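# Place the white cake in the upright cardboard box

## Task

Get the white cake inside the cardboard box, with the box still standing upright, and finish with neither hand touching the box, any cake or any brick.

## Robot and tools

Robot: two arms with six joints each. left_arm is based near (+0.018, +0.321, 0) m and right_arm near (-0.052, -0.260, 0) m. Each carries a four-finger hand with 16 hinges: index, middle and ring fingers plus a thumb. right_arm has a right hand and left_arm a mirrored left hand. Camera names: cam_high (fixed, 672x504), cam_left_wrist and cam_right_wrist (fisheye, 616x616). A wrist image can lag slightly while its arm moves.

Scene frame: origin at table-top height, halfway between the nominal bases. +x points out over the table, +z points up, and +y is toward left_arm. Image sides do not match arm names. All reported positions (metres), wxyz quaternions, velocities and Hand targets use this frame.

Hand point frame, used for pose offsets: +z runs along straight fingers toward the tips. +y points away from the palm's face, which sits at y = -0.062. On the right hand +x points away from the thumb; on the left hand +x points toward it. A rigid mast near the wrist on the palm side can collide with things: x +0.05 to +0.10 on the right hand (sign flipped on the left), z -0.16 to -0.11. Straight fingertips reach about z = +0.12.

execute_actions(actions, cameras)
- actions: a list of actions, run in order. Each action lasts 0.5 s and holds up to 15 rows, one per 1/30 s step. If fewer rows are given, the last row repeats for the rest of the action.
- Each row is exactly 48 numbers, each in [-1, 1], and both arms are always included. Numbers 1-6: left_arm dx, dy, dz, rx, ry, rz. Numbers 7-22: left hand hinge goals. Number 23: left current_limit. Number 24: left speed. Numbers 25-48: the same 24 fields for the right arm and hand.
- dx..rz are an offset, not a pose. They are measured in the Hand target's own axes, from that target as it stood when the action began. Every row refers back to that start, not to the row before it. Sending the same offset in a new action moves the hand again by that amount; all zeros re-requests the current target. Scale: 1.0 = 0.6 m or 180 degrees. rx, ry, rz form one rotation vector.
- The 16 hinge numbers are absolute goal angles, scaled between each hinge's stops. Order: index_mcp, index_abd, index_pip, index_dip, middle_mcp, middle_abd, middle_pip, middle_dip, ring_mcp, ring_abd, ring_pip, ring_dip, thumb_cmc, thumb_axl, thumb_mcp, thumb_ipl.
- Moving toward -1 bends a finger toward the palm. Straight values: mcp +0.75, abd 0, pip +0.58, dip +0.70, thumb_cmc +0.71, thumb_axl +0.68, thumb_mcp +0.23, thumb_ipl +0.17. thumb_cmc toward -1 swings the thumb in front of the palm.
- Zero is a real goal, not a way to leave a hinge alone. To keep a hand unchanged, resend its reported hand_goal, hand_current_limit and hand_speed.
- current_limit maps -1..+1 to 0..550 mA, with a floor of 11 mA. Very low values may be too weak to lift a finger.
- speed sets the hinge rate to (speed+1)/2 of 8.5 rad/s.
- At the start, current_limit is +0.4 and speed is -0.6. Both persist until changed.
- cameras: a list of names, or ["all"], or [] for none. If omitted, images come only when actions is empty. Any unknown name makes the whole call invalid.

zoom_image(camera, region): gives an enlarged crop of that camera's newest image. region is [x0, y0, x1, y1] in pixels from the top-left, at most 504 wide and 504 high. Only cameras in the latest image set can be zoomed.

read_manual(section): returns licence text only, default "licences". It does not move anything.

finished_scene(scene): closes the current scene (an integer 1 or 2) and cannot be undone. Call it only once the cake is in the upright box and both hands are clear.

How motion works:
- Each step, the commanded orientation is limited to within 40 degrees of the measured one. The arm then moves there by damped IK, favouring position.
- One action may not arrive. The result's Hand target is the commanded pose after clipping, and the next offsets start from it.
- The hand often stops a few cm short of the target. Waiting does not close that gap; send the remaining difference as a new offset. Very small moves may not start at all.
- The elbow sags under load, so aim higher than you want the hand to be.
- To stop pushing against something, command the target back past the hand's current position.
- If the wrist is near the first joint's axis, a small move can swing the whole arm.

Result lines:
- end_effector_position and end_effector_quat_wxyz per arm, and Hand target.
- Joint velocities, which may read "within noise".
- Joint torques: positive means toward a larger joint position. Entries 3 and 4 wrap at ±28 N m.
- hand_goal (written goals; resending these keeps a grip) and hand_measured (actual hinge positions; resending these loosens a grip).
- hand_current_ma: positive pushes toward -1.
- hand_state per motor: moving, goal, blocked, or overload.
- hand_current_limit and hand_speed.
- End-effector readings at some intermediate steps.
- MOTOR HOT appears near 85 °C. At 100 °C an OVER-TEMPERATURE FAULT drops that arm for 30-60 s or longer.

Gripping: a finger only presses when its goal lies beyond the object's surface. The further beyond, the harder it presses, up to the current cap. Gear friction can keep a grip even after the goal or limit is lowered.

Things to avoid:
- Any motor at 495 mA or more for a total of 5 s shuts down for 10 s.
- Dropping the cake or releasing it while it is still moving.
- Slamming into the table, box or heavy objects.
- Letting anything fall off the table, or leaving it off the table.
- Arms colliding or pressing on each other, including one hand gripping the other's fingers.
- Long holds, fully stretched poses or pushing toward unreachable targets, all of which heat the motors.
- Arm stops: while an arm is stopped its hand ignores new commands, but the last hand goals stay in force.

Other notes:
- Reported poses can be a few cm off, more at long reach.
- Objects may get nudged on their own at times.
- While you think, the robot holds its last command.

Each tool is called after "Request:" as name(argument=value, ...) on one line, values as JSON.

## Session

Request:
execute_actions(actions=[])

Scene clock: 0.00 s.
left_arm: end_effector_position=(+0.5260, -0.0698, +0.3956) hand_goal=(+0.754, +0.000, +0.576, +0.696, +0.754, +0.000, +0.576, +0.696, +0.754, +0.000, +0.576, +0.696, +0.714, +0.678, +0.226, +0.168) hand_measured=(+0.754, +0.000, +0.576, +0.696, +0.754, +0.000, +0.576, +0.696, +0.754, +0.000, +0.576, +0.696, +0.714, +0.678, +0.226, +0.168) hand_current_ma=(+0, +0, +0, +0, +0, +0, +0, +0, +0, +0, +0, +0, +0, +0, +0, +0) hand_state=(goal, goal, goal, goal, goal, goal, goal, goal, goal, goal, goal, goal, goal, goal, goal, goal) hand_current_limit=0.40 hand_speed=-0.60 end_effector_quat_wxyz=(+0.747, +0.117, +0.652, -0.057) | right_arm: end_effector_position=(+0.1741, -0.2679, +0.2113) hand_goal=(+0.754, +0.000, +0.576, +0.696, +0.754, +0.000, +0.576, +0.696, +0.754, +0.000, +0.576, +0.696, +0.714, +0.678, +0.226, +0.168) hand_measured=(+0.754, +0.000, +0.576, +0.696, +0.754, +0.000, +0.576, +0.696, +0.754, +0.000, +0.576, +0.696, +0.714, +0.678, +0.226, +0.168) hand_current_ma=(+0, +0, +0, +0, +0, +0, +0, +0, +0, +0, +0, +0, +0, +0, +0, +0) hand_state=(goal, goal, goal, goal, goal, goal, goal, goal, goal, goal, goal, goal, goal, goal, goal, goal) hand_current_limit=0.40 hand_speed=-0.60 end_effector_quat_wxyz=(+0.023, +0.212, +0.976, +0.049)
Joint positions: left_arm=[-0.968 1.607 1.26 0.504 -0.675 -1.371] | right_arm=[-0.489 0.78 0.788 -1.565 -0.107 -1.653]
Joint velocities: within noise
Joint torques (N m): no reading
Heat: left arm: hottest waist 27 °C; right arm: hottest shoulder 25 °C.
Hand target: left_arm +0.5266, -0.0706, +0.4163; +0.757, +0.104, +0.641, -0.067 | right_arm +0.1796, -0.2709, +0.2220; +0.036, +0.211, +0.976, +0.045

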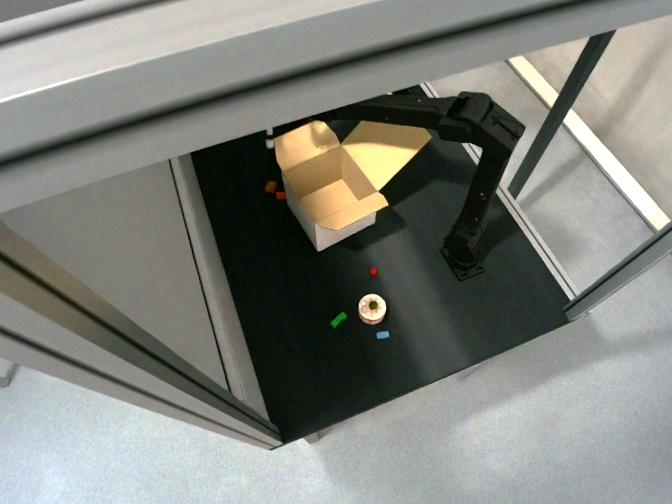

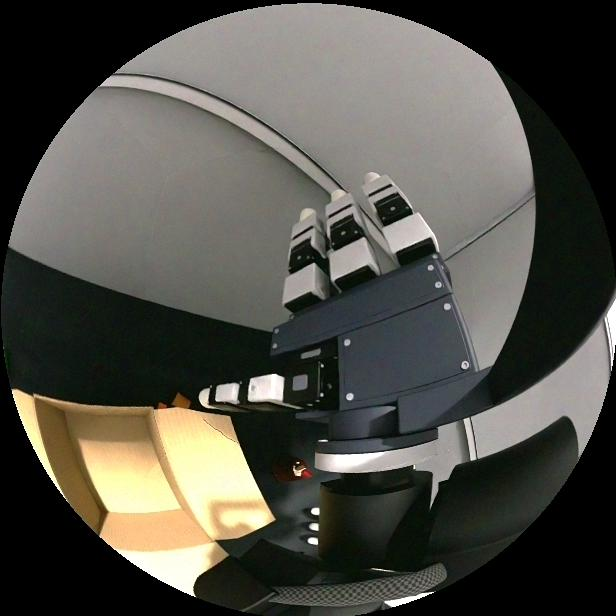

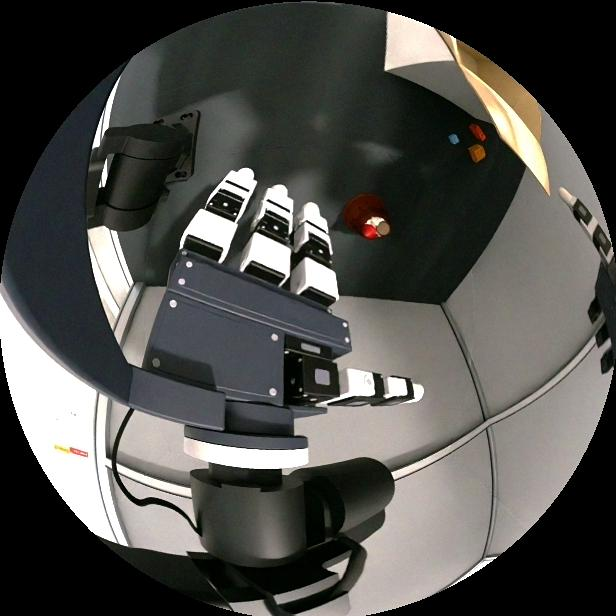

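Request:
zoom_image(camera="cam_high", region=[240, 90, 480, 270])

Request:
zoom_image(camera="cam_high", region=[310, 250, 450, 355])

Request:
zoom_image(camera="cam_left_wrist", region=[0, 340, 340, 616])

Request:
zoom_image(camera="cam_right_wrist", region=[300, 0, 616, 300])

Scaled by 2.100 from the camera's 672x504 image, which has a finer 960x720 frame.

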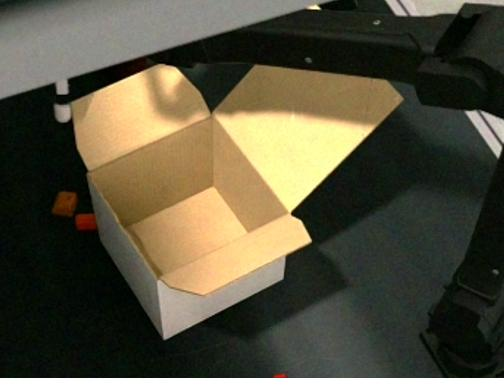

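Scaled by 3.600 from the camera's 672x504 image, which has a finer 960x720 frame.

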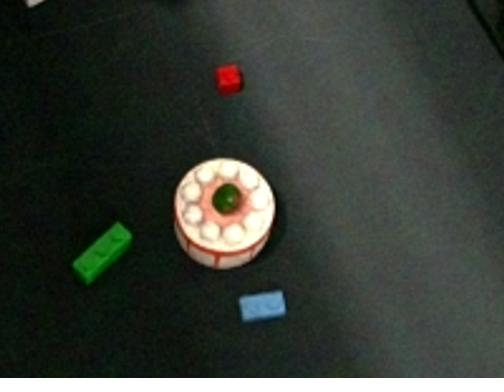

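Scaled by 1.482 from the camera's 616x616 image, which has a finer 880x880 frame.

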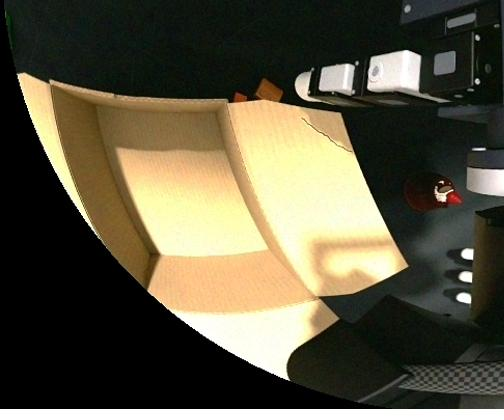

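Scaled by 1.595 from the camera's 616x616 image, which has a finer 880x880 frame.

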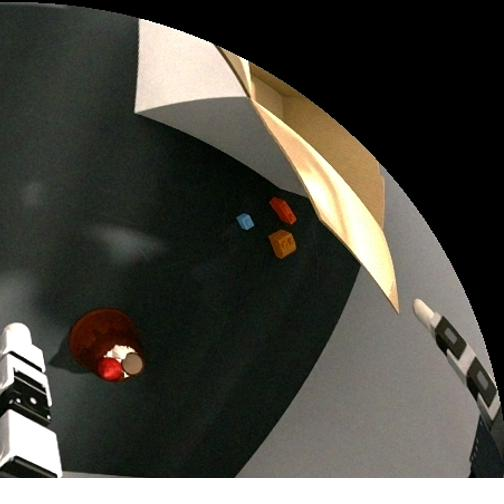

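Request:
execute_actions(actions=[[[0.0025,0.1551,-0.0896,0.0332,0.1056,0.0216,0.754,0.3,0.576,0.696,-0.479,0,-0.08,0.261,0.754,-0.3,0.576,0.696,-0.571,0.678,0.226,0.168,0.4,-0.6,0,0,0,0,0,0,0.754,0,0.576,0.696,0.754,0,0.576,0.696,0.754,0,0.576,0.696,0.714,0.678,0.226,0.168,0.4,-0.6]]])

Scene clock: 14.83 s.
left_arm: end_effector_position=(+0.4925, +0.0337, +0.3911) hand_goal=(+0.754, +0.300, +0.576, +0.696, -0.478, +0.000, -0.080, +0.262, +0.754, -0.300, +0.576, +0.696, -0.570, +0.678, +0.226, +0.168) hand_measured=(+0.756, +0.302, +0.576, +0.696, -0.472, +0.002, -0.078, +0.264, +0.756, -0.290, +0.576, +0.696, -0.548, +0.678, +0.226, +0.168) hand_current_ma=(+4, +3, +1, +0, +14, +4, +4, +4, +4, +18, +1, +0, +63, -1, +0, +0) hand_state=(goal, goal, goal, goal, goal, goal, goal, goal, goal, goal, goal, goal, blocked, goal, goal, goal) hand_current_limit=0.40 hand_speed=-0.60 end_effector_quat_wxyz=(+0.628, +0.186, +0.754, -0.047) | right_arm: end_effector_position=(+0.1741, -0.2679, +0.2113) hand_goal=(+0.754, +0.000, +0.576, +0.696, +0.754, +0.000, +0.576, +0.696, +0.754, +0.000, +0.576, +0.696, +0.714, +0.678, +0.226, +0.168) hand_measured=(+0.754, +0.000, +0.576, +0.696, +0.754, +0.000, +0.576, +0.696, +0.754, +0.000, +0.576, +0.696, +0.714, +0.678, +0.224, +0.168) hand_current_ma=(+0, +0, +0, +0, +0, +0, +0, +0, +0, +0, +0, +0, +0, +0, -2, +0) hand_state=(goal, goal, goal, goal, goal, goal, goal, goal, goal, goal, goal, goal, goal, goal, goal, goal) hand_current_limit=0.40 hand_speed=-0.60 end_effector_quat_wxyz=(+0.023, +0.212, +0.976, +0.049)
Joint positions: left_arm=[-0.868 1.284 1.126 -0.082 -0.506 -1.521] | right_arm=[-0.489 0.78 0.788 -1.565 -0.107 -1.653]
Joint torques (N m): left_arm=[0.79 -10.4 11.95 1.18 -0.02 0.1] | right_arm=[-0.73 -0.97 8.38 0.43 -0.15 -0.02]
Heat: left arm: hottest shoulder 28 °C; right arm: hottest shoulder 25 °C.
Hand target: left_arm +0.4973, +0.0328, +0.4132; +0.637, +0.175, +0.749, -0.056 | right_arm +0.1796, -0.2709, +0.2220; +0.036, +0.211, +0.976, +0.045
Off the commanded pose: left_arm 0.023 m, 2 deg | right_arm 0.012 m, 2 deg.
Step readings (end_effector_position of left_arm | right_arm):
0: (+0.5260, -0.0698, +0.3956) | (+0.1741, -0.2679, +0.2113)
1: (+0.5260, -0.0699, +0.3954) | (+0.1741, -0.2679, +0.2113)
2: (+0.5262, -0.0686, +0.3933) | (+0.1741, -0.2679, +0.2113)
4: (+0.5191, -0.0578, +0.3840) | (+0.1741, -0.2679, +0.2113)
8: (+0.5024, -0.0060, +0.3836) | (+0.1741, -0.2679, +0.2113)
15: (+0.4903, +0.0394, +0.4151) | (+0.1741, -0.2679, +0.2113)

Request:
execute_actions(actions=[[[0.0440,0.1437,-0.0975,0.0332,0.1056,0.0216,0.754,0.3,0.576,0.696,-0.479,0,-0.08,0.261,0.754,-0.3,0.576,0.696,-0.571,0.678,0.226,0.168,0.4,-0.6,0,0,0,0,0,0,0.754,0,0.576,0.696,0.754,0,0.576,0.696,0.754,0,0.576,0.696,0.714,0.678,0.226,0.168,0.4,-0.6]],[[0.0850,0.1293,-0.0902,0.0332,0.1056,0.0216,0.754,0.3,0.576,0.696,-0.479,0,-0.08,0.261,0.754,-0.3,0.576,0.696,-0.571,0.678,0.226,0.168,0.4,-0.6,0,0,0,0,0,0,0.754,0,0.576,0.696,0.754,0,0.576,0.696,0.754,0,0.576,0.696,0.714,0.678,0.226,0.168,0.4,-0.6]],[[0.1202,0.1138,-0.0687,0.0332,0.1056,0.0216,0.754,0.3,0.576,0.696,-0.479,0,-0.08,0.261,0.754,-0.3,0.576,0.696,-0.571,0.678,0.226,0.168,0.4,-0.6,0,0,0,0,0,0,0.754,0,0.576,0.696,0.754,0,0.576,0.696,0.754,0,0.576,0.696,0.714,0.678,0.226,0.168,0.4,-0.6]],[[0.1449,0.0992,-0.0353,0.0332,0.1056,0.0216,0.754,0.3,0.576,0.696,-0.479,0,-0.08,0.261,0.754,-0.3,0.576,0.696,-0.571,0.678,0.226,0.168,0.4,-0.6,0,0,0,0,0,0,0.754,0,0.576,0.696,0.754,0,0.576,0.696,0.754,0,0.576,0.696,0.714,0.678,0.226,0.168,0.4,-0.6]]], cameras=["all"])

Scene clock: 18.33 s.
left_arm: end_effector_position=(+0.3786, +0.4414, +0.3820) hand_goal=(+0.754, +0.300, +0.576, +0.696, -0.478, +0.000, -0.080, +0.262, +0.754, -0.300, +0.576, +0.696, -0.570, +0.678, +0.226, +0.168) hand_measured=(+0.754, +0.300, +0.576, +0.696, -0.470, +0.002, -0.078, +0.264, +0.754, -0.296, +0.576, +0.696, -0.566, +0.678, +0.224, +0.168) hand_current_ma=(+1, +1, +1, +0, +19, +3, +4, +4, +0, +5, +1, +0, +6, -1, -5, +0) hand_state=(goal, goal, goal, goal, goal, goal, goal, goal, goal, goal, goal, goal, goal, goal, goal, goal) hand_current_limit=0.40 hand_speed=-0.60 end_effector_quat_wxyz=(+0.072, +0.376, +0.922, +0.056) | right_arm: end_effector_position=(+0.1741, -0.2679, +0.2113) hand_goal=(+0.754, +0.000, +0.576, +0.696, +0.754, +0.000, +0.576, +0.696, +0.754, +0.000, +0.576, +0.696, +0.714, +0.678, +0.226, +0.168) hand_measured=(+0.754, +0.000, +0.576, +0.696, +0.754, +0.000, +0.576, +0.696, +0.754, +0.000, +0.576, +0.696, +0.714, +0.678, +0.224, +0.168) hand_current_ma=(+0, +0, +0, +0, +0, +0, +0, +0, +0, +0, +0, +0, +0, +0, -2, +0) hand_state=(goal, goal, goal, goal, goal, goal, goal, goal, goal, goal, goal, goal, goal, goal, goal, goal) hand_current_limit=0.40 hand_speed=-0.60 end_effector_quat_wxyz=(+0.023, +0.212, +0.976, +0.049)
Joint positions: left_arm=[0.091 1.107 1.412 -1.696 -0.027 -0.669] | right_arm=[-0.489 0.78 0.788 -1.565 -0.107 -1.653]
Joint torques (N m): left_arm=[1.2 -5.54 10.58 -0.09 -0.33 0.03] | right_arm=[0.21 -1.61 8.38 0.31 -0.16 -0.02]
Heat: left arm: hottest shoulder 28 °C; right arm: hottest elbow 26 °C.
Hand target: left_arm +0.3800, +0.4462, +0.4001; +0.001, +0.382, +0.924, +0.000 | right_arm +0.1796, -0.2709, +0.2220; +0.036, +0.211, +0.976, +0.045
Off the commanded pose: left_arm 0.019 m, 10 deg | right_arm 0.012 m, 2 deg.
joint sent to its limit (left arm) — joint 4 (wrist pitch), lower limit. The joint targets are off in orientation, not in position.
Step readings (end_effector_position of left_arm | right_arm):
0: (+0.4925, +0.0337, +0.3910) | (+0.1741, -0.2679, +0.2113)
1: (+0.4925, +0.0334, +0.3899) | (+0.1741, -0.2679, +0.2113)
2: (+0.4925, +0.0350, +0.3863) | (+0.1741, -0.2679, +0.2113)
4: (+0.4859, +0.0460, +0.3768) | (+0.1741, -0.2679, +0.2113)
8: (+0.4727, +0.1006, +0.3828) | (+0.1741, -0.2679, +0.2113)
15: (+0.4593, +0.1400, +0.3923) | (+0.1741, -0.2679, +0.2113)
16: (+0.4589, +0.1388, +0.3898) | (+0.1741, -0.2679, +0.2113)
17: (+0.4573, +0.1400, +0.3845) | (+0.1741, -0.2679, +0.2113)
19: (+0.4483, +0.1544, +0.3686) | (+0.1741, -0.2679, +0.2113)
23: (+0.4328, +0.2131, +0.3541) | (+0.1741, -0.2679, +0.2113)
30: (+0.4293, +0.2385, +0.3780) | (+0.1741, -0.2679, +0.2113)
31: (+0.4288, +0.2385, +0.3807) | (+0.1741, -0.2679, +0.2113)
32: (+0.4258, +0.2406, +0.3803) | (+0.1741, -0.2679, +0.2113)
34: (+0.4145, +0.2615, +0.3773) | (+0.1741, -0.2679, +0.2113)
38: (+0.3965, +0.3216, +0.3763) | (+0.1741, -0.2679, +0.2113)
45: (+0.3997, +0.3405, +0.3799) | (+0.1741, -0.2679, +0.2113)
46: (+0.4005, +0.3412, +0.3789) | (+0.1741, -0.2679, +0.2113)
47: (+0.3998, +0.3451, +0.3780) | (+0.1741, -0.2679, +0.2113)
49: (+0.3920, +0.3700, +0.3775) | (+0.1741, -0.2679, +0.2113)
53: (+0.3757, +0.4260, +0.3798) | (+0.1741, -0.2679, +0.2113)
60: (+0.3748, +0.4426, +0.3813) | (+0.1741, -0.2679, +0.2113)
camera_calibration:
cam_left_wrist: T_world_to_cam=[[0.151677, -0.986822, -0.0563619, 0.368101], [-0.712115, -0.148643, 0.686147, 0.0057508], [-0.685483, -0.0639368, -0.725276, 0.684541], [0, 0, 0, 1]] pos_world=[0.417503, 0.407872, 0.513282]

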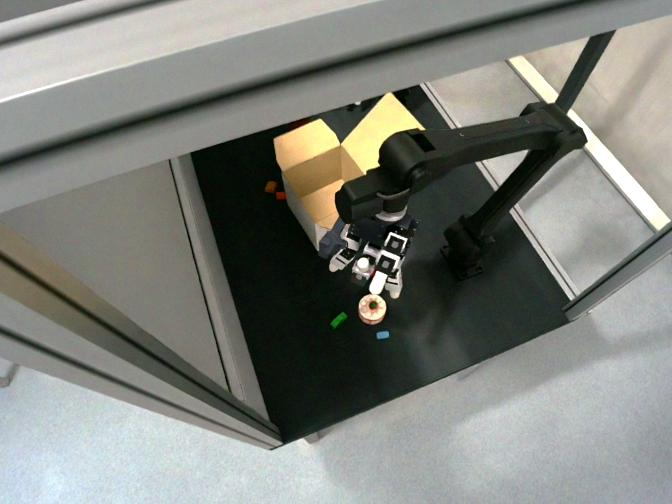

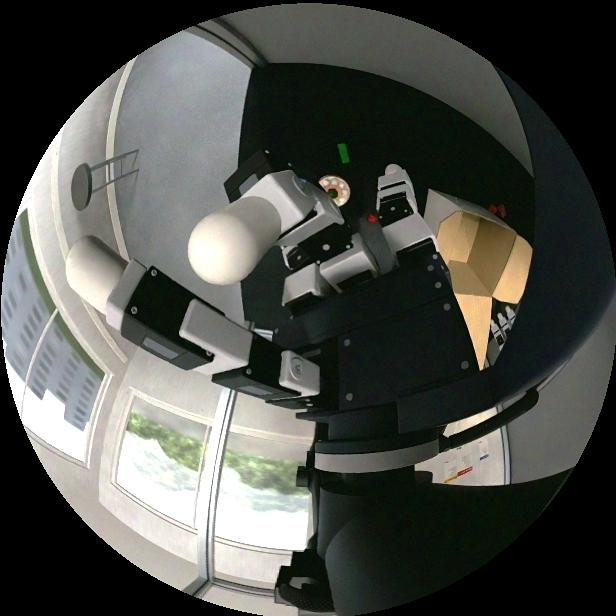

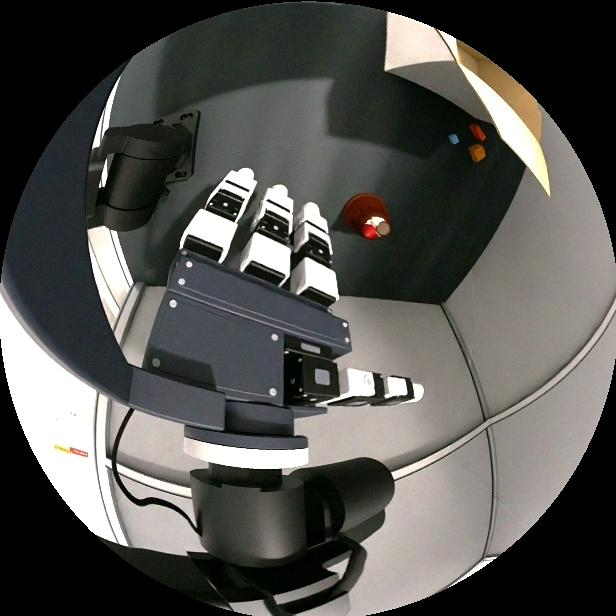

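Request:
execute_actions(actions=[[[0,0,0.1,0,0,0,0.754,0.3,0.576,0.696,-0.479,0,-0.08,0.261,0.754,-0.3,0.576,0.696,-0.571,0.678,0.226,0.168,0.4,-0.6,0,0,0,0,0,0,0.754,0,0.576,0.696,0.754,0,0.576,0.696,0.754,0,0.576,0.696,0.714,0.678,0.226,0.168,0.4,-0.6]],[[0,0,0.13,0,0,0,0.754,0.3,0.576,0.696,-0.479,0,-0.08,0.261,0.754,-0.3,0.576,0.696,-0.571,0.678,0.226,0.168,0.4,-0.6,0,0,0,0,0,0,0.754,0,0.576,0.696,0.754,0,0.576,0.696,0.754,0,0.576,0.696,0.714,0.678,0.226,0.168,0.4,-0.6]]], cameras=["cam_high","cam_left_wrist"])

Request:
zoom_image(camera="cam_high", region=[300, 200, 460, 360])

Request:
zoom_image(camera="cam_left_wrist", region=[220, 80, 480, 320])

Scene clock: 20.60 s.
left_arm: end_effector_position=(+0.3773, +0.4412, +0.2576) hand_goal=(+0.754, +0.300, +0.576, +0.696, -0.478, +0.000, -0.080, +0.262, +0.754, -0.300, +0.576, +0.696, -0.570, +0.678, +0.226, +0.168) hand_measured=(+0.754, +0.300, +0.576, +0.696, -0.468, +0.002, -0.078, +0.264, +0.754, -0.296, +0.576, +0.696, -0.568, +0.678, +0.224, +0.168) hand_current_ma=(+1, +1, +1, +0, +23, +3, +4, +4, +0, +5, +1, +0, +4, -1, -6, +0) hand_state=(goal, goal, goal, goal, goal, goal, goal, goal, goal, goal, goal, goal, goal, goal, goal, goal) hand_current_limit=0.40 hand_speed=-0.60 end_effector_quat_wxyz=(-0.011, +0.385, +0.923, -0.006) | right_arm: end_effector_position=(+0.1741, -0.2679, +0.2113) hand_goal=(+0.754, +0.000, +0.576, +0.696, +0.754, +0.000, +0.576, +0.696, +0.754, +0.000, +0.576, +0.696, +0.714, +0.678, +0.226, +0.168) hand_measured=(+0.754, +0.000, +0.576, +0.696, +0.754, +0.000, +0.576, +0.696, +0.754, +0.000, +0.576, +0.696, +0.714, +0.678, +0.224, +0.168) hand_current_ma=(+0, +0, +0, +0, +0, +0, +0, +0, +0, +0, +0, +0, +0, +0, -2, +0) hand_state=(goal, goal, goal, goal, goal, goal, goal, goal, goal, goal, goal, goal, goal, goal, goal, goal) hand_current_limit=0.40 hand_speed=-0.60 end_effector_quat_wxyz=(+0.023, +0.212, +0.976, +0.049)
Joint positions: left_arm=[0.107 1.187 1.185 -1.594 -0.002 -0.641] | right_arm=[-0.489 0.78 0.788 -1.565 -0.107 -1.653]
Joint torques (N m): left_arm=[1.44 -7.53 7.82 0.58 -0.02 0.03] | right_arm=[0.03 -1.03 8.4 0.25 -0.19 -0.01]
Heat: left arm: hottest shoulder 28 °C; right arm: hottest elbow 26 °C.
Hand target: left_arm +0.3801, +0.4461, +0.2623; +0.001, +0.382, +0.924, +0.000 | right_arm +0.1796, -0.2709, +0.2220; +0.036, +0.211, +0.976, +0.045
Off the commanded pose: left_arm 0.007 m, 2 deg | right_arm 0.012 m, 2 deg.
Step readings (end_effector_position of left_arm | right_arm):
0: (+0.3787, +0.4414, +0.3820) | (+0.1741, -0.2679, +0.2113)
1: (+0.3787, +0.4413, +0.3820) | (+0.1741, -0.2679, +0.2113)
2: (+0.3788, +0.4416, +0.3819) | (+0.1741, -0.2679, +0.2113)
4: (+0.3793, +0.4414, +0.3781) | (+0.1741, -0.2679, +0.2113)
8: (+0.3794, +0.4416, +0.3568) | (+0.1741, -0.2679, +0.2113)
15: (+0.3843, +0.4425, +0.3374) | (+0.1741, -0.2679, +0.2113)
16: (+0.3841, +0.4424, +0.3367) | (+0.1741, -0.2679, +0.2113)
17: (+0.3835, +0.4422, +0.3339) | (+0.1741, -0.2679, +0.2113)
19: (+0.3800, +0.4412, +0.3167) | (+0.1741, -0.2679, +0.2113)
23: (+0.3707, +0.4399, +0.2729) | (+0.1741, -0.2679, +0.2113)
30: (+0.3766, +0.4412, +0.2575) | (+0.1741, -0.2679, +0.2113)
camera_calibration:
cam_left_wrist: T_world_to_cam=[[0.12841, -0.991116, -0.0346353, 0.366274], [-0.562062, -0.101506, 0.820843, -0.0220494], [-0.817066, -0.0859369, -0.570103, 0.612732], [0, 0, 0, 1]] pos_world=[0.441217, 0.413438, 0.380106]
Images, in order (width x height): cam_high 672x504, cam_left_wrist 616x616.

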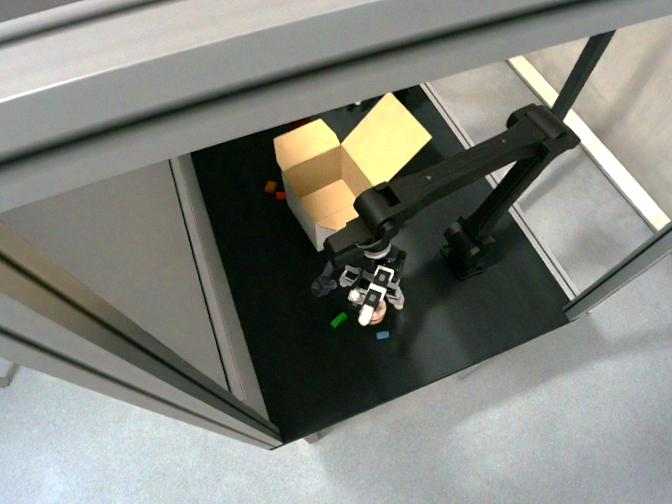

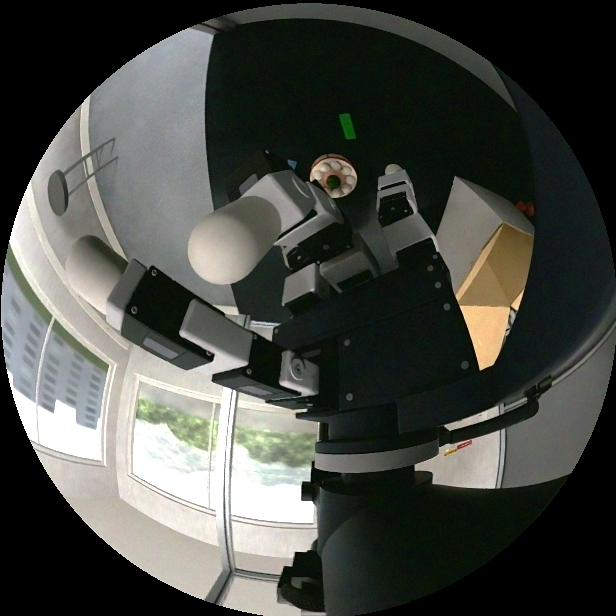

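Scaled by 3.150 from the camera's 672x504 image, which has a finer 960x720 frame.

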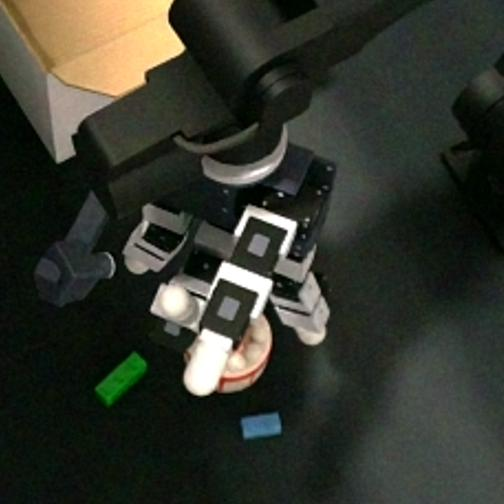

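Scaled by 1.938 from the camera's 616x616 image, which has a finer 880x880 frame.

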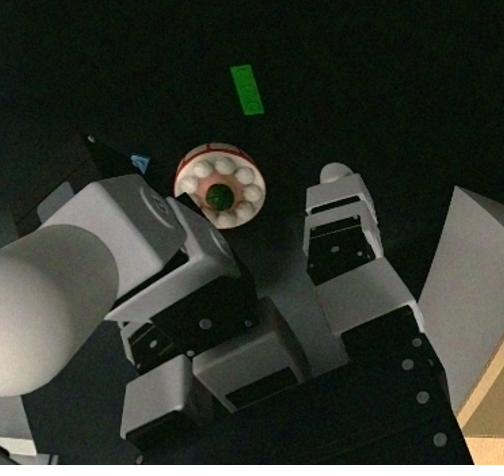

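Request:
execute_actions(actions=[[[0.0100,-0.0126,0.095,0,0,0,0.754,0.3,0.576,0.696,-0.479,0,-0.08,0.261,0.754,-0.3,0.576,0.696,-0.571,0.678,0.226,0.168,0.4,-0.6,0,0,0,0,0,0,0.754,0,0.576,0.696,0.754,0,0.576,0.696,0.754,0,0.576,0.696,0.714,0.678,0.226,0.168,0.4,-0.6]]], cameras=["cam_high","cam_left_wrist"])

Request:
zoom_image(camera="cam_high", region=[300, 230, 430, 360])

Request:
zoom_image(camera="cam_left_wrist", region=[240, 80, 460, 300])

Scene clock: 24.17 s.
left_arm: end_effector_position=(+0.3676, +0.4400, +0.2017) hand_goal=(+0.754, +0.300, +0.576, +0.696, -0.478, +0.000, -0.080, +0.262, +0.754, -0.300, +0.576, +0.696, -0.570, +0.678, +0.226, +0.168) hand_measured=(+0.754, +0.300, +0.576, +0.696, -0.468, +0.002, -0.078, +0.264, +0.754, -0.296, +0.576, +0.696, -0.568, +0.678, +0.224, +0.168) hand_current_ma=(+0, +1, +1, +0, +23, +3, +4, +4, +0, +5, +1, +0, +4, -1, -6, +0) hand_state=(goal, goal, goal, goal, goal, goal, goal, goal, goal, goal, goal, goal, goal, goal, goal, goal) hand_current_limit=0.40 hand_speed=-0.60 end_effector_quat_wxyz=(-0.010, +0.385, +0.923, -0.005) | right_arm: end_effector_position=(+0.1741, -0.2679, +0.2113) hand_goal=(+0.754, +0.000, +0.576, +0.696, +0.754, +0.000, +0.576, +0.696, +0.754, +0.000, +0.576, +0.696, +0.714, +0.678, +0.226, +0.168) hand_measured=(+0.754, +0.000, +0.576, +0.696, +0.754, +0.000, +0.576, +0.696, +0.754, +0.000, +0.576, +0.696, +0.714, +0.678, +0.224, +0.168) hand_current_ma=(+0, +0, +0, +0, +0, +0, +0, +0, +0, +0, +0, +0, +0, +0, -2, +0) hand_state=(goal, goal, goal, goal, goal, goal, goal, goal, goal, goal, goal, goal, goal, goal, goal, goal) hand_current_limit=0.40 hand_speed=-0.60 end_effector_quat_wxyz=(+0.023, +0.212, +0.976, +0.049)
Joint positions: left_arm=[0.108 1.17 1.024 -1.449 -0.001 -0.639] | right_arm=[-0.489 0.78 0.788 -1.565 -0.107 -1.653]
Joint torques (N m): left_arm=[1.38 -7.06 7.61 0.55 -0.03 0.03] | right_arm=[-0.97 -1.14 8.34 0.21 -0.19 -0.04]
Heat: left arm: hottest shoulder 28 °C; right arm: hottest elbow 26 °C.
Hand target: left_arm +0.3705, +0.4449, +0.2051; +0.000, +0.382, +0.924, +0.000 | right_arm +0.1796, -0.2709, +0.2220; +0.036, +0.211, +0.976, +0.045
Off the commanded pose: left_arm 0.007 m, 1 deg | right_arm 0.012 m, 2 deg.
Step readings (end_effector_position of left_arm | right_arm):
0: (+0.3773, +0.4412, +0.2576) | (+0.1741, -0.2679, +0.2113)
1: (+0.3774, +0.4412, +0.2572) | (+0.1741, -0.2679, +0.2113)
2: (+0.3784, +0.4414, +0.2546) | (+0.1741, -0.2679, +0.2113)
4: (+0.3772, +0.4412, +0.2421) | (+0.1741, -0.2679, +0.2113)
8: (+0.3650, +0.4394, +0.2085) | (+0.1741, -0.2679, +0.2113)
15: (+0.3668, +0.4399, +0.2015) | (+0.1741, -0.2679, +0.2113)
camera_calibration:
cam_left_wrist: T_world_to_cam=[[0.127709, -0.99122, -0.0342621, 0.364547], [-0.564029, -0.100998, 0.819555, 0.0191122], [-0.81582, -0.0853395, -0.571975, 0.572545], [0, 0, 0, 1]] pos_world=[0.431317, 0.412137, 0.324308]
Images, in order (width x height): cam_high 672x504, cam_left_wrist 616x616.

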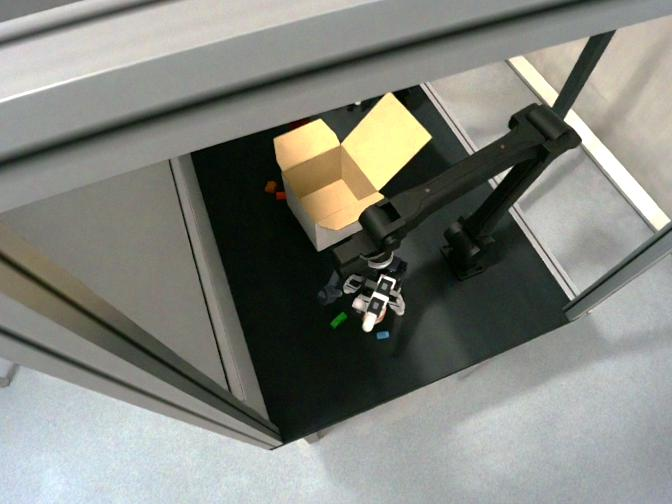

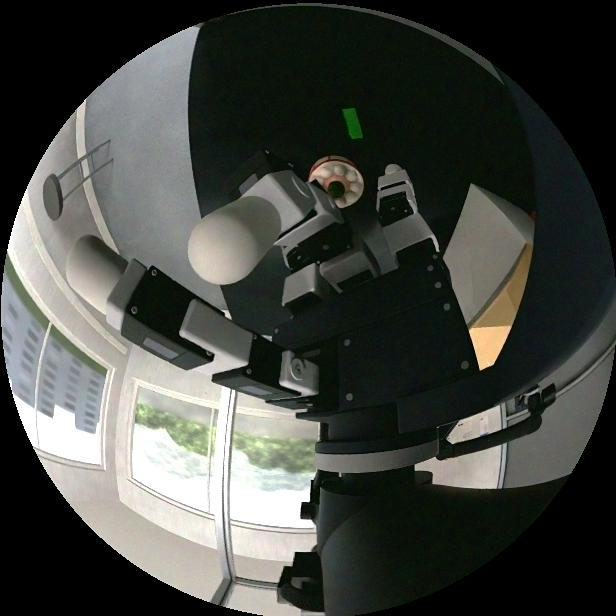

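Scaled by 3.877 from the camera's 672x504 image, which has a finer 960x720 frame.

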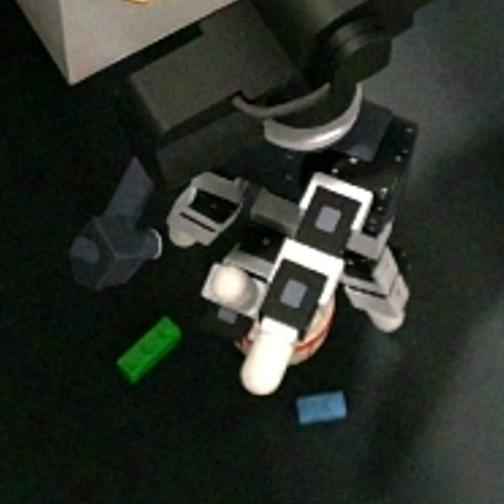

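Scaled by 2.291 from the camera's 616x616 image, which has a finer 880x880 frame.

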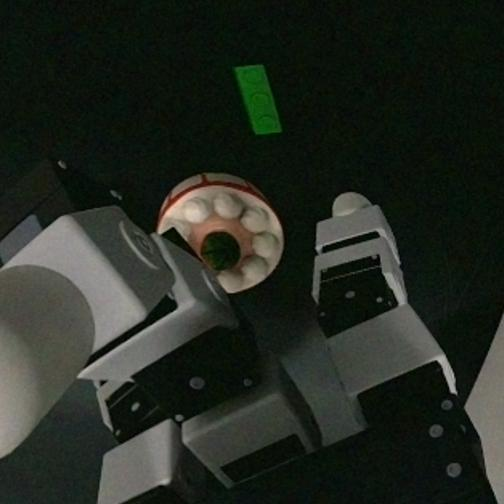

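Request:
execute_actions(actions=[[[-0.002,0.0073,0.05,0,0,0,0.754,0.3,0.576,0.696,-0.479,0,-0.08,0.261,0.754,-0.3,0.576,0.696,-0.571,0.678,0.226,0.168,0.4,-0.6,0,0,0,0,0,0,0.754,0,0.576,0.696,0.754,0,0.576,0.696,0.754,0,0.576,0.696,0.714,0.678,0.226,0.168,0.4,-0.6]],[[0,0,0.044,0,0,0,0.754,0.3,0.576,0.696,-0.479,0,-0.08,0.261,0.754,-0.3,0.576,0.696,-0.571,0.678,0.226,0.168,0.4,-0.6,0,0,0,0,0,0,0.754,0,0.576,0.696,0.754,0,0.576,0.696,0.754,0,0.576,0.696,0.714,0.678,0.226,0.168,0.4,-0.6]]], cameras=["cam_high","cam_left_wrist"])

Request:
zoom_image(camera="cam_high", region=[300, 230, 430, 360])

Request:
zoom_image(camera="cam_left_wrist", region=[240, 80, 460, 300])

Scene clock: 27.20 s.
left_arm: end_effector_position=(+0.3716, +0.4423, +0.1489) hand_goal=(+0.754, +0.300, +0.576, +0.696, -0.478, +0.000, -0.080, +0.262, +0.754, -0.300, +0.576, +0.696, -0.570, +0.678, +0.226, +0.168) hand_measured=(+0.754, +0.300, +0.576, +0.696, -0.468, +0.002, -0.078, +0.264, +0.754, -0.296, +0.576, +0.696, -0.568, +0.678, +0.224, +0.168) hand_current_ma=(+0, +1, +1, +0, +23, +3, +4, +4, +0, +5, +1, +0, +4, -1, -6, +0) hand_state=(goal, goal, goal, goal, goal, goal, goal, goal, goal, goal, goal, goal, goal, goal, goal, goal) hand_current_limit=0.40 hand_speed=-0.60 end_effector_quat_wxyz=(-0.006, +0.385, +0.923, -0.003) | right_arm: end_effector_position=(+0.1741, -0.2679, +0.2113) hand_goal=(+0.754, +0.000, +0.576, +0.696, +0.754, +0.000, +0.576, +0.696, +0.754, +0.000, +0.576, +0.696, +0.714, +0.678, +0.226, +0.168) hand_measured=(+0.754, +0.000, +0.576, +0.696, +0.754, +0.000, +0.576, +0.696, +0.754, +0.000, +0.576, +0.696, +0.714, +0.678, +0.224, +0.168) hand_current_ma=(+0, +0, +0, +0, +0, +0, +0, +0, +0, +0, +0, +0, +0, +0, -2, +0) hand_state=(goal, goal, goal, goal, goal, goal, goal, goal, goal, goal, goal, goal, goal, goal, goal, goal) hand_current_limit=0.40 hand_speed=-0.60 end_effector_quat_wxyz=(+0.023, +0.212, +0.976, +0.049)
Joint positions: left_arm=[0.113 1.208 0.911 -1.287 -0.001 -0.634] | right_arm=[-0.489 0.78 0.788 -1.565 -0.107 -1.653]
Joint torques (N m): left_arm=[1.38 -6.48 7.31 0.64 -0.02 0.03] | right_arm=[-0.73 -0.09 8.34 0.23 -0.21 -0.04]
Heat: left arm: hottest shoulder 28 °C; right arm: hottest elbow 27 °C.
Hand target: left_arm +0.3746, +0.4471, +0.1488; +0.001, +0.382, +0.924, +0.000 | right_arm +0.1796, -0.2709, +0.2220; +0.036, +0.211, +0.976, +0.045
Off the commanded pose: left_arm 0.006 m, 1 deg | right_arm 0.012 m, 2 deg.
Step readings (end_effector_position of left_arm | right_arm):
0: (+0.3677, +0.4400, +0.2017) | (+0.1741, -0.2679, +0.2113)
1: (+0.3678, +0.4400, +0.2016) | (+0.1741, -0.2679, +0.2113)
2: (+0.3688, +0.4403, +0.2005) | (+0.1741, -0.2679, +0.2113)
4: (+0.3710, +0.4410, +0.1957) | (+0.1741, -0.2679, +0.2113)
8: (+0.3691, +0.4416, +0.1814) | (+0.1741, -0.2679, +0.2113)
15: (+0.3712, +0.4423, +0.1756) | (+0.1741, -0.2679, +0.2113)
16: (+0.3713, +0.4423, +0.1755) | (+0.1741, -0.2679, +0.2113)
17: (+0.3723, +0.4424, +0.1744) | (+0.1741, -0.2679, +0.2113)
19: (+0.3734, +0.4426, +0.1693) | (+0.1741, -0.2679, +0.2113)
23: (+0.3700, +0.4421, +0.1546) | (+0.1741, -0.2679, +0.2113)
30: (+0.3712, +0.4422, +0.1489) | (+0.1741, -0.2679, +0.2113)
camera_calibration:
cam_left_wrist: T_world_to_cam=[[0.128093, -0.991167, -0.0343381, 0.364344], [-0.57267, -0.102188, 0.813392, 0.0694052], [-0.809717, -0.0845257, -0.580701, 0.544445], [0, 0, 0, 1]] pos_world=[0.433923, 0.414238, 0.272217]
Images, in order (width x height): cam_high 672x504, cam_left_wrist 616x616.

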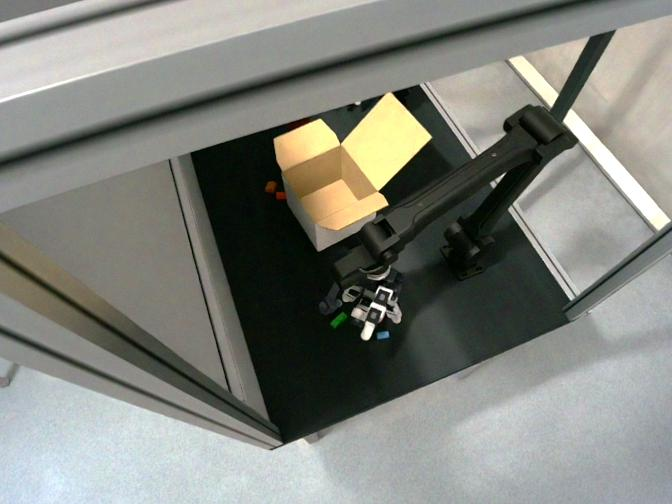

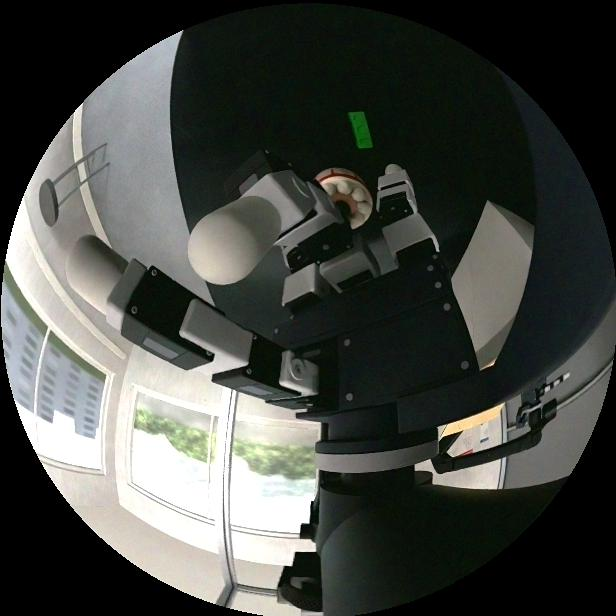

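Scaled by 3.877 from the camera's 672x504 image, which has a finer 960x720 frame.

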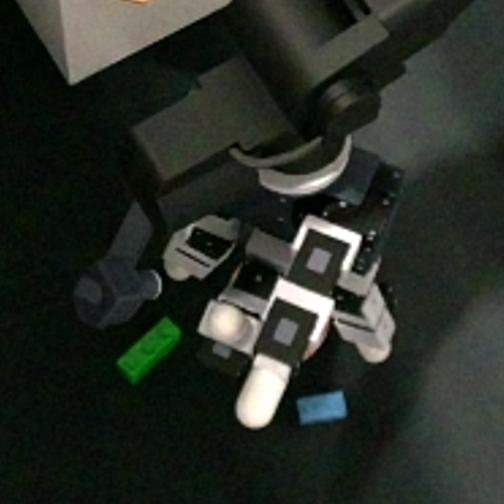

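Scaled by 2.291 from the camera's 616x616 image, which has a finer 880x880 frame.

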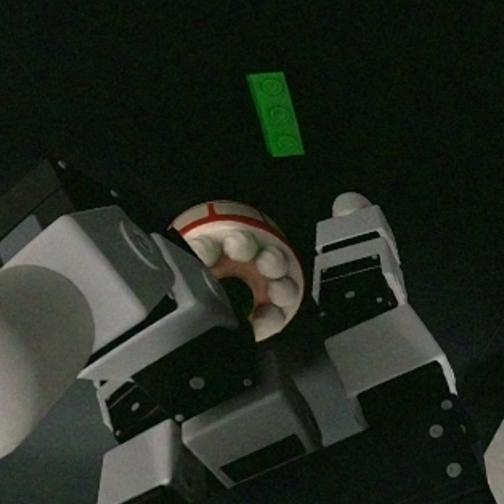

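Request:
execute_actions(actions=[[[0,0,0.0075,0,0,0,0.754,0.3,0.576,0.696,-0.479,0,-0.08,0.261,0.754,-0.3,0.576,0.696,-0.571,0.678,0.226,0.168,0.4,-0.9,0,0,0,0,0,0,0.754,0,0.576,0.696,0.754,0,0.576,0.696,0.754,0,0.576,0.696,0.714,0.678,0.226,0.168,0.4,-0.6]],[[0,0,0,0,0,0,0.754,-0.1,0.576,0.696,-0.479,0,-0.08,0.261,0.754,0.1,0.576,0.696,-0.571,0.678,0.226,0.168,0.4,-0.9,0,0,0,0,0,0,0.754,0,0.576,0.696,0.754,0,0.576,0.696,0.754,0,0.576,0.696,0.714,0.678,0.226,0.168,0.4,-0.6]],[[0,0,0,0,0,0,0.754,-0.1,0.576,0.696,-0.479,0,-0.08,0.261,0.754,0.1,0.576,0.696,-0.571,0.678,0.226,0.168,0.4,-0.9,0,0,0,0,0,0,0.754,0,0.576,0.696,0.754,0,0.576,0.696,0.754,0,0.576,0.696,0.714,0.678,0.226,0.168,0.4,-0.6]]], cameras=["cam_high","cam_left_wrist"])

Request:
zoom_image(camera="cam_high", region=[300, 230, 430, 360])

Request:
zoom_image(camera="cam_left_wrist", region=[240, 80, 460, 300])

Scene clock: 30.70 s.
left_arm: end_effector_position=(+0.3724, +0.4426, +0.1468) hand_goal=(+0.754, -0.100, +0.576, +0.696, -0.478, +0.000, -0.080, +0.262, +0.754, +0.100, +0.576, +0.696, -0.570, +0.678, +0.226, +0.168) hand_measured=(+0.752, +0.046, +0.576, +0.696, -0.468, +0.002, -0.078, +0.264, +0.754, -0.016, +0.576, +0.696, -0.568, +0.678, +0.224, +0.168) hand_current_ma=(-3, +385, +1, +0, +23, +3, +4, +4, +1, -385, +1, +0, +4, -1, -6, +0) hand_state=(goal, blocked, goal, goal, goal, goal, goal, goal, goal, blocked, goal, goal, goal, goal, goal, goal) hand_current_limit=0.40 hand_speed=-0.90 end_effector_quat_wxyz=(-0.003, +0.385, +0.923, -0.001) | right_arm: end_effector_position=(+0.1741, -0.2679, +0.2113) hand_goal=(+0.754, +0.000, +0.576, +0.696, +0.754, +0.000, +0.576, +0.696, +0.754, +0.000, +0.576, +0.696, +0.714, +0.678, +0.226, +0.168) hand_measured=(+0.754, +0.000, +0.576, +0.696, +0.754, +0.000, +0.576, +0.696, +0.754, +0.000, +0.576, +0.696, +0.714, +0.678, +0.224, +0.168) hand_current_ma=(+0, +0, +0, +0, +0, +0, +0, +0, +0, +0, +0, +0, +0, +0, -2, +0) hand_state=(goal, goal, goal, goal, goal, goal, goal, goal, goal, goal, goal, goal, goal, goal, goal, goal) hand_current_limit=0.40 hand_speed=-0.60 end_effector_quat_wxyz=(+0.023, +0.212, +0.976, +0.049)
Joint positions: left_arm=[0.114 1.208 0.904 -1.273 -0.001 -0.634] | right_arm=[-0.489 0.78 0.788 -1.565 -0.107 -1.653]
Joint torques (N m): left_arm=[1.38 -6.07 7.1 0.57 -0.04 0.04] | right_arm=[-0.91 -0.67 8.44 0.36 -0.19 -0.07]
Heat: left arm: hottest shoulder 28 °C; right arm: hottest elbow 27 °C.
Hand target: left_arm +0.3746, +0.4471, +0.1444; +0.001, +0.382, +0.924, +0.000 | right_arm +0.1796, -0.2709, +0.2220; +0.036, +0.211, +0.976, +0.045
Off the commanded pose: left_arm 0.006 m, 0 deg | right_arm 0.012 m, 2 deg.
Step readings (end_effector_position of left_arm | right_arm):
0: (+0.3716, +0.4423, +0.1489) | (+0.1741, -0.2679, +0.2113)
1: (+0.3716, +0.4423, +0.1489) | (+0.1741, -0.2679, +0.2113)
2: (+0.3718, +0.4423, +0.1490) | (+0.1741, -0.2679, +0.2113)
4: (+0.3728, +0.4424, +0.1492) | (+0.1741, -0.2679, +0.2113)
8: (+0.3729, +0.4425, +0.1478) | (+0.1741, -0.2679, +0.2113)
15: (+0.3722, +0.4424, +0.1467) | (+0.1741, -0.2679, +0.2113)
16: (+0.3723, +0.4424, +0.1468) | (+0.1741, -0.2679, +0.2113)
17: (+0.3723, +0.4424, +0.1468) | (+0.1741, -0.2679, +0.2113)
19: (+0.3723, +0.4424, +0.1468) | (+0.1741, -0.2679, +0.2113)
23: (+0.3723, +0.4424, +0.1468) | (+0.1741, -0.2679, +0.2113)
30: (+0.3723, +0.4424, +0.1468) | (+0.1741, -0.2679, +0.2113)
31: (+0.3723, +0.4424, +0.1468) | (+0.1741, -0.2679, +0.2113)
32: (+0.3723, +0.4424, +0.1468) | (+0.1741, -0.2679, +0.2113)
34: (+0.3723, +0.4424, +0.1468) | (+0.1741, -0.2679, +0.2113)
38: (+0.3722, +0.4426, +0.1468) | (+0.1741, -0.2679, +0.2113)
45: (+0.3724, +0.4426, +0.1468) | (+0.1741, -0.2679, +0.2113)
camera_calibration:
cam_left_wrist: T_world_to_cam=[[0.129141, -0.99104, -0.0340945, 0.364007], [-0.578119, -0.103179, 0.809402, 0.0747518], [-0.805668, -0.0848161, -0.586264, 0.543299], [0, 0, 0, 1]] pos_world=[0.433926, 0.414539, 0.270423]
Images, in order (width x height): cam_high 672x504, cam_left_wrist 616x616.

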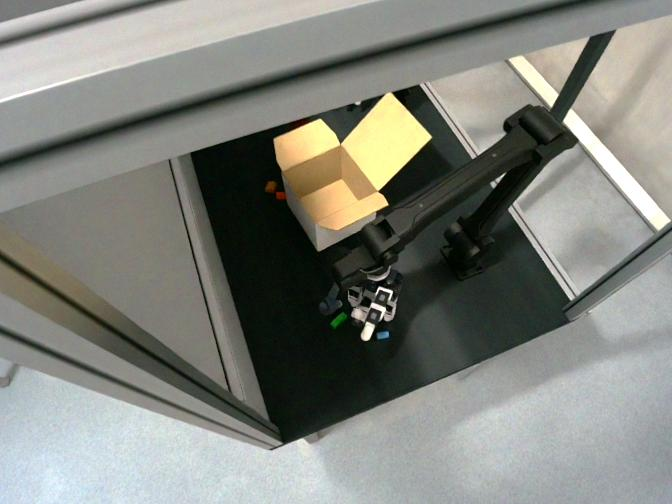

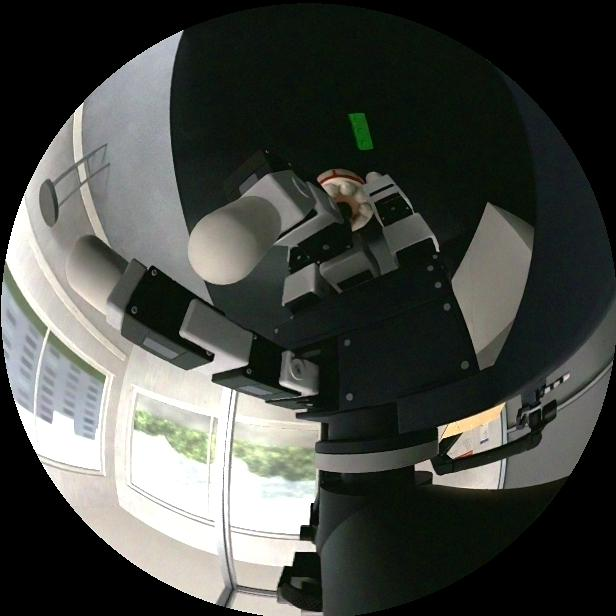

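Scaled by 3.877 from the camera's 672x504 image, which has a finer 960x720 frame.

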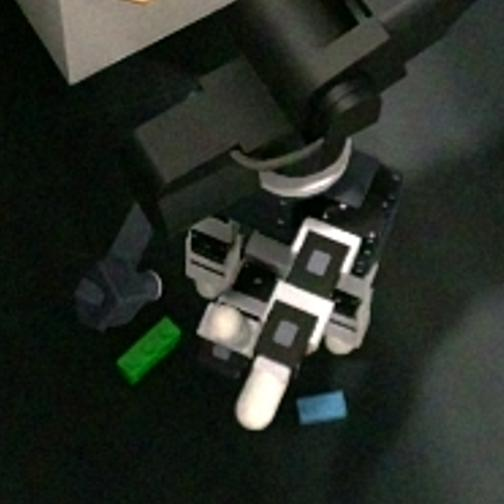

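Scaled by 2.291 from the camera's 616x616 image, which has a finer 880x880 frame.

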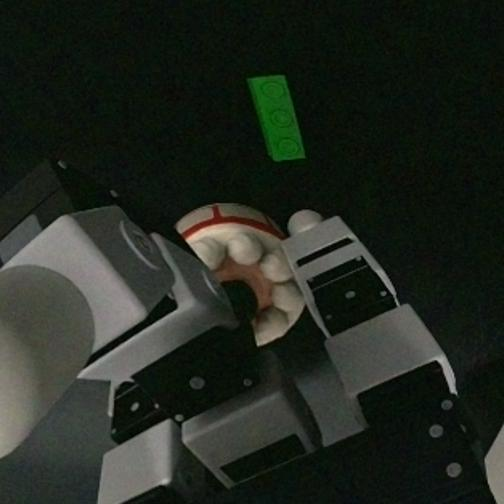

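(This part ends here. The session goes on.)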